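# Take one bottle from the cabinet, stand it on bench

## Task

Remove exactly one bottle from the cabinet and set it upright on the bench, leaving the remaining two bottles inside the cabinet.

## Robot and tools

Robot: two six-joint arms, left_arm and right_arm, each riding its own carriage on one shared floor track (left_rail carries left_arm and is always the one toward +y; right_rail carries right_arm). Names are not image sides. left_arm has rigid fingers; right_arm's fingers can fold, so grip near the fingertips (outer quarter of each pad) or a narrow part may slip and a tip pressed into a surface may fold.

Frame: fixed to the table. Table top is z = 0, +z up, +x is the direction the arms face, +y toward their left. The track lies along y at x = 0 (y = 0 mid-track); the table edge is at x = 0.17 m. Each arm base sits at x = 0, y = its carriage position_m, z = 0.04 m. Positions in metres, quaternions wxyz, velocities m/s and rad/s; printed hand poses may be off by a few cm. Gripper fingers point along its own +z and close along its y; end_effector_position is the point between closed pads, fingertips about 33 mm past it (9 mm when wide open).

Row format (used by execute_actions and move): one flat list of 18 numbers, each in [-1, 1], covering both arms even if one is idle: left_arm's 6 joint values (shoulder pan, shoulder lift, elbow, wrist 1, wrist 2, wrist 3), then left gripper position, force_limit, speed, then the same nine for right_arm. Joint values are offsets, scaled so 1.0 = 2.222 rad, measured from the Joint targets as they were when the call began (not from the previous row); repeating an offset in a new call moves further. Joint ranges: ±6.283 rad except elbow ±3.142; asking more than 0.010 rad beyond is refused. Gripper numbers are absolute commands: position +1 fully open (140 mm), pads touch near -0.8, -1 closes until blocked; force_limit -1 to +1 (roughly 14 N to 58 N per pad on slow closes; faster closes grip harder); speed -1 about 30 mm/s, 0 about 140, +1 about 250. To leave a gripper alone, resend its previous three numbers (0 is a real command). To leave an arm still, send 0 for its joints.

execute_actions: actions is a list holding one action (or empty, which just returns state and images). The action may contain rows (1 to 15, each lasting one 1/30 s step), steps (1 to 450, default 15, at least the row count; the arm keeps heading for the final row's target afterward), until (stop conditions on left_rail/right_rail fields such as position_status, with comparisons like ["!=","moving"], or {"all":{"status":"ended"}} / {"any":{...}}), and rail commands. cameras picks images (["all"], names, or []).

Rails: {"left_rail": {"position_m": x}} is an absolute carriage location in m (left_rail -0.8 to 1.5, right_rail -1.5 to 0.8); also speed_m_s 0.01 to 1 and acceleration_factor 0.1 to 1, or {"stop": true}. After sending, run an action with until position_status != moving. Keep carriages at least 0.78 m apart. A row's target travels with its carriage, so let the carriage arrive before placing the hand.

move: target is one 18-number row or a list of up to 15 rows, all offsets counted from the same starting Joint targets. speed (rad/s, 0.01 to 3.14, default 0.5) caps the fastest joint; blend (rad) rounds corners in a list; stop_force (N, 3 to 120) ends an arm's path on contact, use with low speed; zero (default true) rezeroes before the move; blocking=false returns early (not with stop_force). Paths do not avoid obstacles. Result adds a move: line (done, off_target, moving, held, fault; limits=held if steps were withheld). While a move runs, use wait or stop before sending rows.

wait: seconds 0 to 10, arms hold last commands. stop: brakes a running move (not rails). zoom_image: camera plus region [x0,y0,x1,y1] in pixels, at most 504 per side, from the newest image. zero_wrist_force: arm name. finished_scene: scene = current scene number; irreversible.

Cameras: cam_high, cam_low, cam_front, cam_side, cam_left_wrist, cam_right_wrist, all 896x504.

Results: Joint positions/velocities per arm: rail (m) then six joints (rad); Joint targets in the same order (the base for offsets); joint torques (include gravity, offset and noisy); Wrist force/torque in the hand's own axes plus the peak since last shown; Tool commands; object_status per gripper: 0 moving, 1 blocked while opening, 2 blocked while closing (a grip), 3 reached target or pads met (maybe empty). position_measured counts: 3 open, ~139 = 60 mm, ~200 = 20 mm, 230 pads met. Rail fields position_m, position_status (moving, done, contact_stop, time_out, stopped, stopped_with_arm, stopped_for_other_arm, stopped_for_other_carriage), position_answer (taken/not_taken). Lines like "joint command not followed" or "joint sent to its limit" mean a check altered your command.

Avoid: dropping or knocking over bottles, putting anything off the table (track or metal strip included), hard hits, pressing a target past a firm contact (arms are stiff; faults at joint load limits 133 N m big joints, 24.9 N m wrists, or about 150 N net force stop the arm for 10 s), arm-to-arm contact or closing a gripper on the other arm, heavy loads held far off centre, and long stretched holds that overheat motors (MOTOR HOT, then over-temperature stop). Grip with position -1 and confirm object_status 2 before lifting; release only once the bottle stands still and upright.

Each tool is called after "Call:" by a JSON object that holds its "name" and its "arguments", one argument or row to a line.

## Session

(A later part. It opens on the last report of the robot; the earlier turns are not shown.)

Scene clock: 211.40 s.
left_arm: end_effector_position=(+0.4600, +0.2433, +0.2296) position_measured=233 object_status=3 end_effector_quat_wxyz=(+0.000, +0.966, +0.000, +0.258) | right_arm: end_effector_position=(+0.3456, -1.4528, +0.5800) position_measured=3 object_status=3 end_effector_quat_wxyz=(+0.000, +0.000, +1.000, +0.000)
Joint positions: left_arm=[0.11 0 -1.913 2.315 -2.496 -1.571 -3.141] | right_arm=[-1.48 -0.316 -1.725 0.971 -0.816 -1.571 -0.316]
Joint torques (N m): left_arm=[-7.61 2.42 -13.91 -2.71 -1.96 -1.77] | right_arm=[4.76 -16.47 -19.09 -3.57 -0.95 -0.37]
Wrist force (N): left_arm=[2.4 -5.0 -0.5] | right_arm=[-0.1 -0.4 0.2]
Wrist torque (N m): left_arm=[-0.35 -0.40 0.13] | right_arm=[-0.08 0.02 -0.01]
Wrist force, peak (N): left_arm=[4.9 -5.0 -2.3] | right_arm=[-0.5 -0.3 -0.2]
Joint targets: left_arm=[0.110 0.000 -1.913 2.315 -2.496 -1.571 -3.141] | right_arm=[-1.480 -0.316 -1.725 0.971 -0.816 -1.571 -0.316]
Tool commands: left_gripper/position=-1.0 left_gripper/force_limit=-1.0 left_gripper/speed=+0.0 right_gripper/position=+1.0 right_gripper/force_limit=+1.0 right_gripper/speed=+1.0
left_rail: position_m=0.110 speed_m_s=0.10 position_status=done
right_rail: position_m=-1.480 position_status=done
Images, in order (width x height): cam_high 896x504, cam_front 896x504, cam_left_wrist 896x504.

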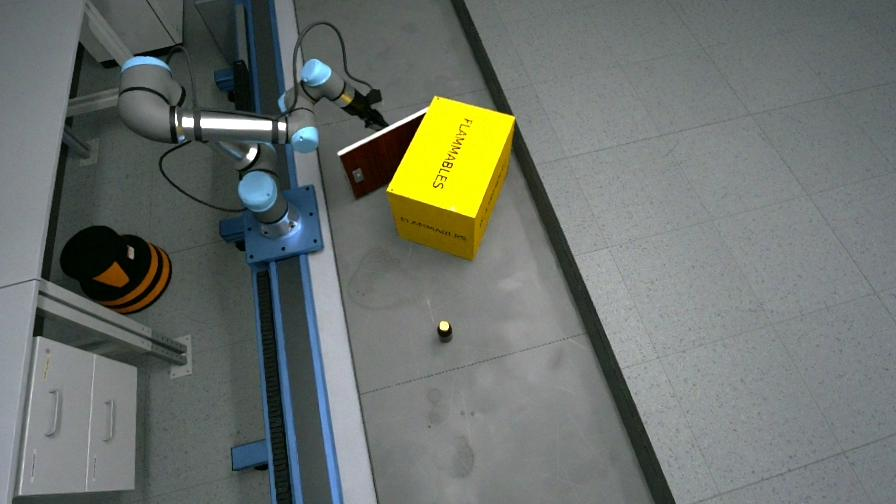

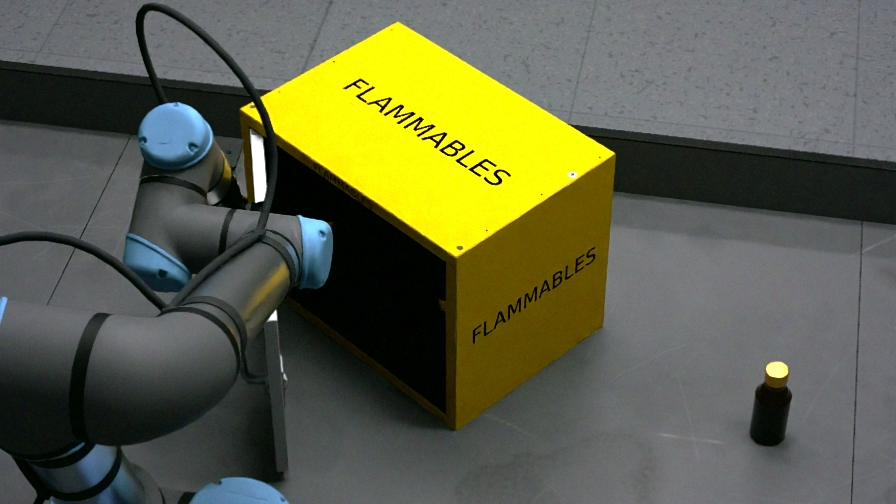

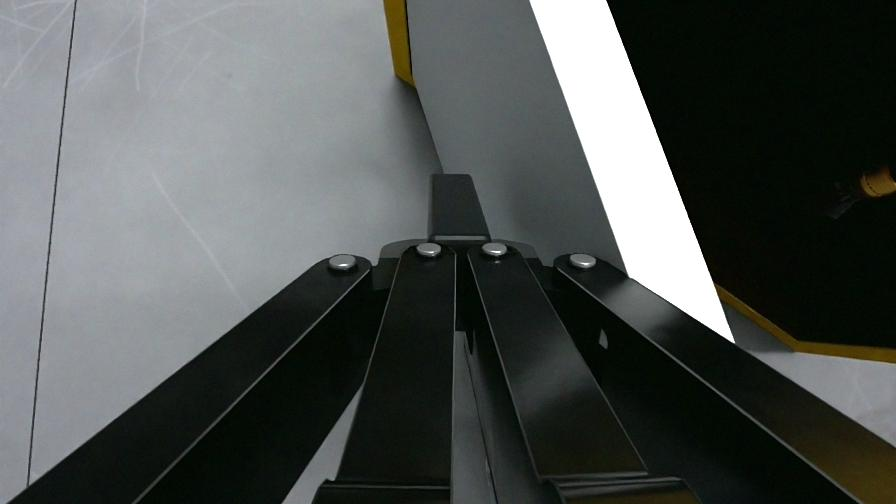

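Same as before. Continue to -0.03, then push in +x.

Call:
{"name": "execute_actions", "arguments": {
  "actions": [
    {"left_rail":{"position_m":-0.03,"speed_m_s":0.06},"steps":150,"until":{"left_rail":{"position_status":["!=","moving"]}}}
  ],
  "cameras": ["cam_left_wrist"]
}}

Call:
{"name": "move", "arguments": {
  "target": [0,0.0943,-0.0670,-0.0273,0,0,-1,-1,0,0,0,0,0,0,0,1,1,1],
  "speed": 0.06,
  "stop_force": 14,
  "cameras": ["cam_side","cam_left_wrist","cam_front"]
}}

Scene clock: 218.10 s.
left_arm: end_effector_position=(+0.4600, +0.1033, +0.2296) position_measured=233 object_status=3 end_effector_quat_wxyz=(+0.000, +0.966, +0.000, +0.258) | right_arm: end_effector_position=(+0.3456, -1.4528, +0.5800) position_measured=3 object_status=3 end_effector_quat_wxyz=(+0.000, +0.000, +1.000, +0.000)
Joint positions: left_arm=[-0.03 0 -1.913 2.315 -2.496 -1.571 -3.141] | right_arm=[-1.48 -0.316 -1.725 0.971 -0.816 -1.571 -0.316]
Joint torques (N m): left_arm=[-8.13 2.25 -16.02 -4.54 -1.56 -1.42] | right_arm=[6.35 -16.13 -19.45 -3.87 -0.85 -0.37]
Wrist force (N): left_arm=[-0.1 -3.3 -1.4] | right_arm=[-0.1 -0.2 0.1]
Wrist torque (N m): left_arm=[0.15 -0.38 0.18] | right_arm=[-0.04 0.03 0.00]
Wrist force, peak (N): left_arm=[2.9 -7.7 -0.8] | right_arm=[-0.4 -0.7 -0.2]
Joint targets: left_arm=[-0.030 0.000 -1.913 2.315 -2.496 -1.571 -3.141] | right_arm=[-1.480 -0.316 -1.725 0.971 -0.816 -1.571 -0.316]
Tool commands: left_gripper/position=-1.0 left_gripper/force_limit=-1.0 left_gripper/speed=+0.0 right_gripper/position=+1.0 right_gripper/force_limit=+1.0 right_gripper/speed=+1.0
left_rail: position_m=-0.030 speed_m_s=0.06 position_status=done
right_rail: position_m=-1.480 position_status=done
Images, in order (width x height): cam_left_wrist 896x504.

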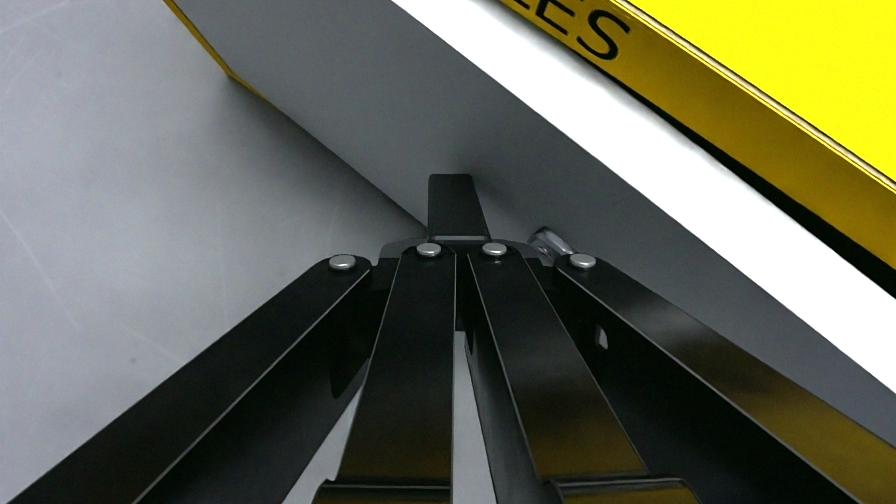

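Scene clock: 220.20 s.
left_arm: end_effector_position=(+0.4777, +0.1033, +0.2310) position_measured=233 object_status=3 end_effector_quat_wxyz=(+0.000, +0.966, +0.000, +0.258) | right_arm: end_effector_position=(+0.3456, -1.4528, +0.5800) position_measured=3 object_status=3 end_effector_quat_wxyz=(+0.000, +0.000, +1.000, +0.000)
Joint positions: left_arm=[-0.03 0 -1.864 2.28 -2.51 -1.571 -3.141] | right_arm=[-1.48 -0.316 -1.725 0.971 -0.816 -1.571 -0.316]
Joint torques (N m): left_arm=[-7.32 -26.72 -16.99 -5.35 -3.35 -1.39] | right_arm=[5.28 -16.18 -19.33 -3.94 -1.13 -0.37]
Wrist force (N): left_arm=[-8.8 -5.2 -4.9] | right_arm=[-0.1 -0.3 -0.4]
Wrist torque (N m): left_arm=[0.09 -0.49 0.19] | right_arm=[-0.07 0.02 0.00]
Wrist force, peak (N): left_arm=[-22.4 -6.1 -16.4] | right_arm=[-0.4 -0.3 -0.5]
Joint targets: left_arm=[-0.030 0.000 -1.864 2.280 -2.510 -1.571 -3.141] | right_arm=[-1.480 -0.316 -1.725 0.971 -0.816 -1.571 -0.316]
left_rail: position_m=-0.030 speed_m_s=0.06 position_status=done
right_rail: position_m=-1.480 position_status=done
move: contact (left_arm); left_arm: the shoulder lift is farthest, 0.160 rad from its target
Images, in order (width x height): cam_front 896x504, cam_side 896x504, cam_left_wrist 896x504.

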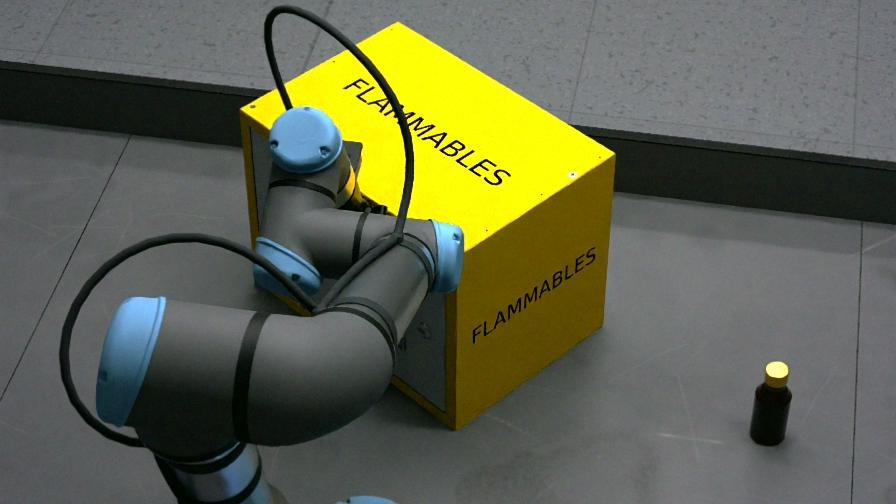

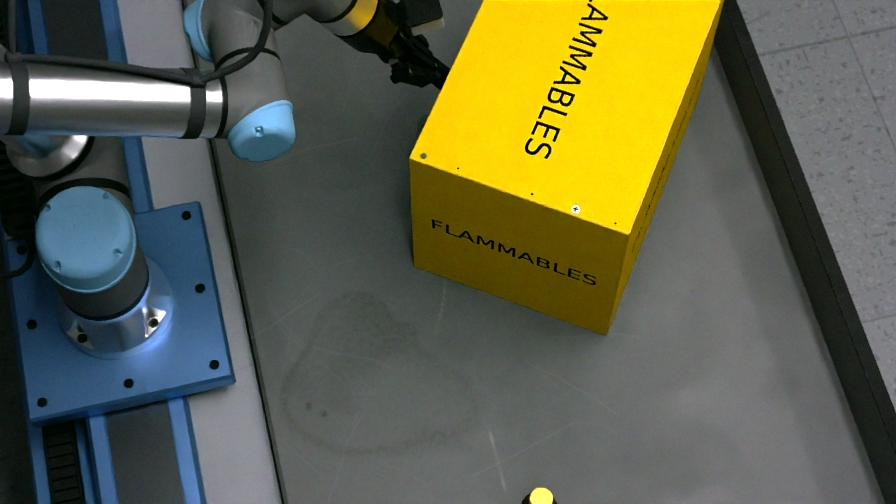

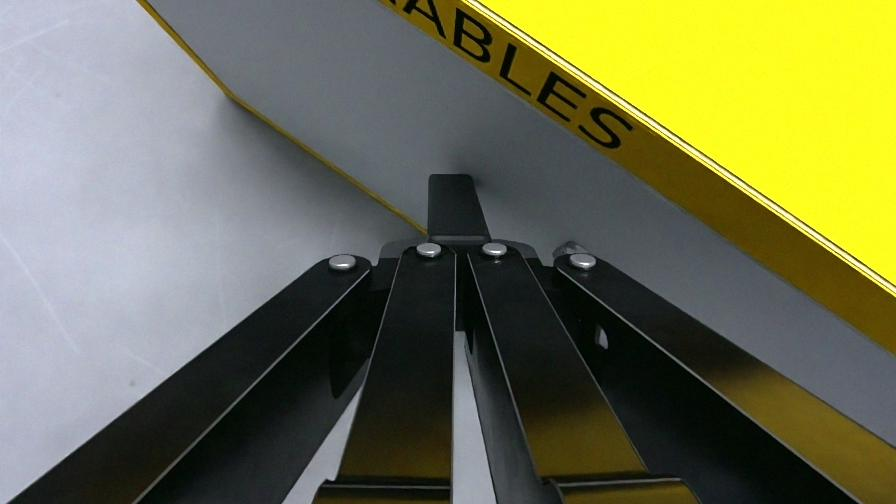

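Call:
{"name": "move", "arguments": {
  "target": [0,-0.12,0.04,0.06,0,0,-1,-1,0,0,0,0,0,0,0,1,1,1],
  "speed": 0.4,
  "cameras": ["cam_front","cam_left_wrist"]
}}

Scene clock: 224.13 s.
left_arm: end_effector_position=(+0.4069, +0.1033, +0.2611) position_measured=233 object_status=3 end_effector_quat_wxyz=(+0.000, +0.960, +0.000, +0.280) | right_arm: end_effector_position=(+0.3456, -1.4528, +0.5800) position_measured=3 object_status=3 end_effector_quat_wxyz=(+0.000, +0.000, +1.000, +0.000)
Joint positions: left_arm=[-0.03 0 -2.13 2.369 -2.377 -1.571 -3.141] | right_arm=[-1.48 -0.316 -1.725 0.971 -0.816 -1.571 -0.316]
Joint torques (N m): left_arm=[-6.18 -15.91 -13.16 -2.1 1.31 -1.4] | right_arm=[6.14 -16 -19.21 -3.77 -1.04 -0.25]
Wrist force (N): left_arm=[1.6 0.4 -0.7] | right_arm=[-0.4 -0.3 -0.1]
Wrist torque (N m): left_arm=[0.04 -0.34 0.21] | right_arm=[-0.05 0.09 0.00]
Wrist force, peak (N): left_arm=[-9.4 -5.3 -5.0] | right_arm=[-0.1 -0.3 -0.6]
Joint targets: left_arm=[-0.030 0.000 -2.130 2.369 -2.377 -1.571 -3.141] | right_arm=[-1.480 -0.316 -1.725 0.971 -0.816 -1.571 -0.316]
left_rail: position_m=-0.030 speed_m_s=0.06 position_status=done
right_rail: position_m=-1.480 position_status=done
move: done
Images, in order (width x height): cam_front 896x504, cam_left_wrist 896x504.

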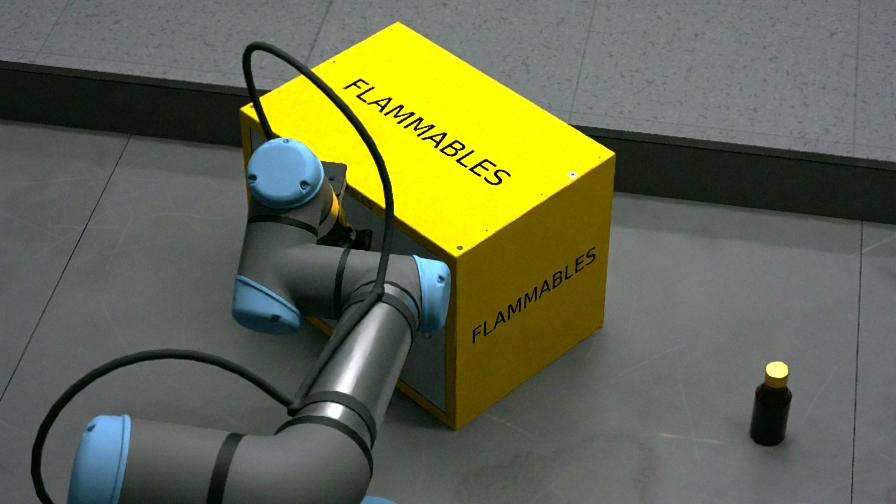

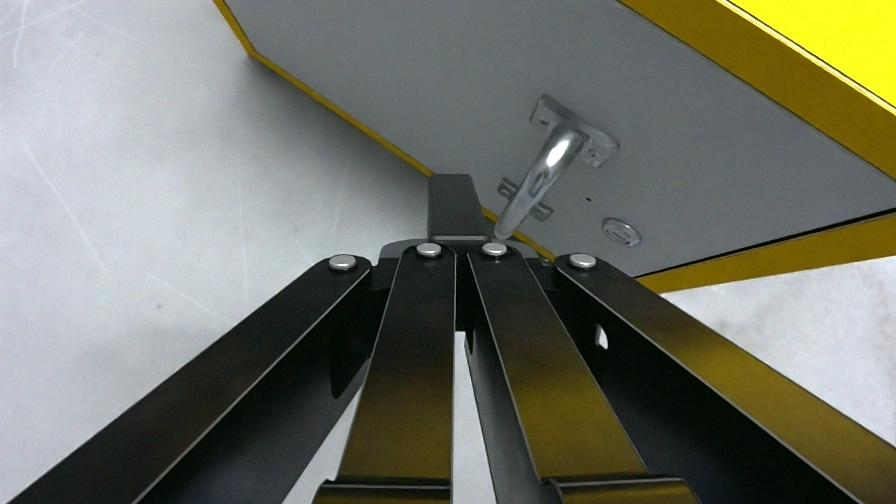

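Call:
{"name": "finished_scene", "arguments": {
  "scene": 2
}}

The scene is finished: the task was done.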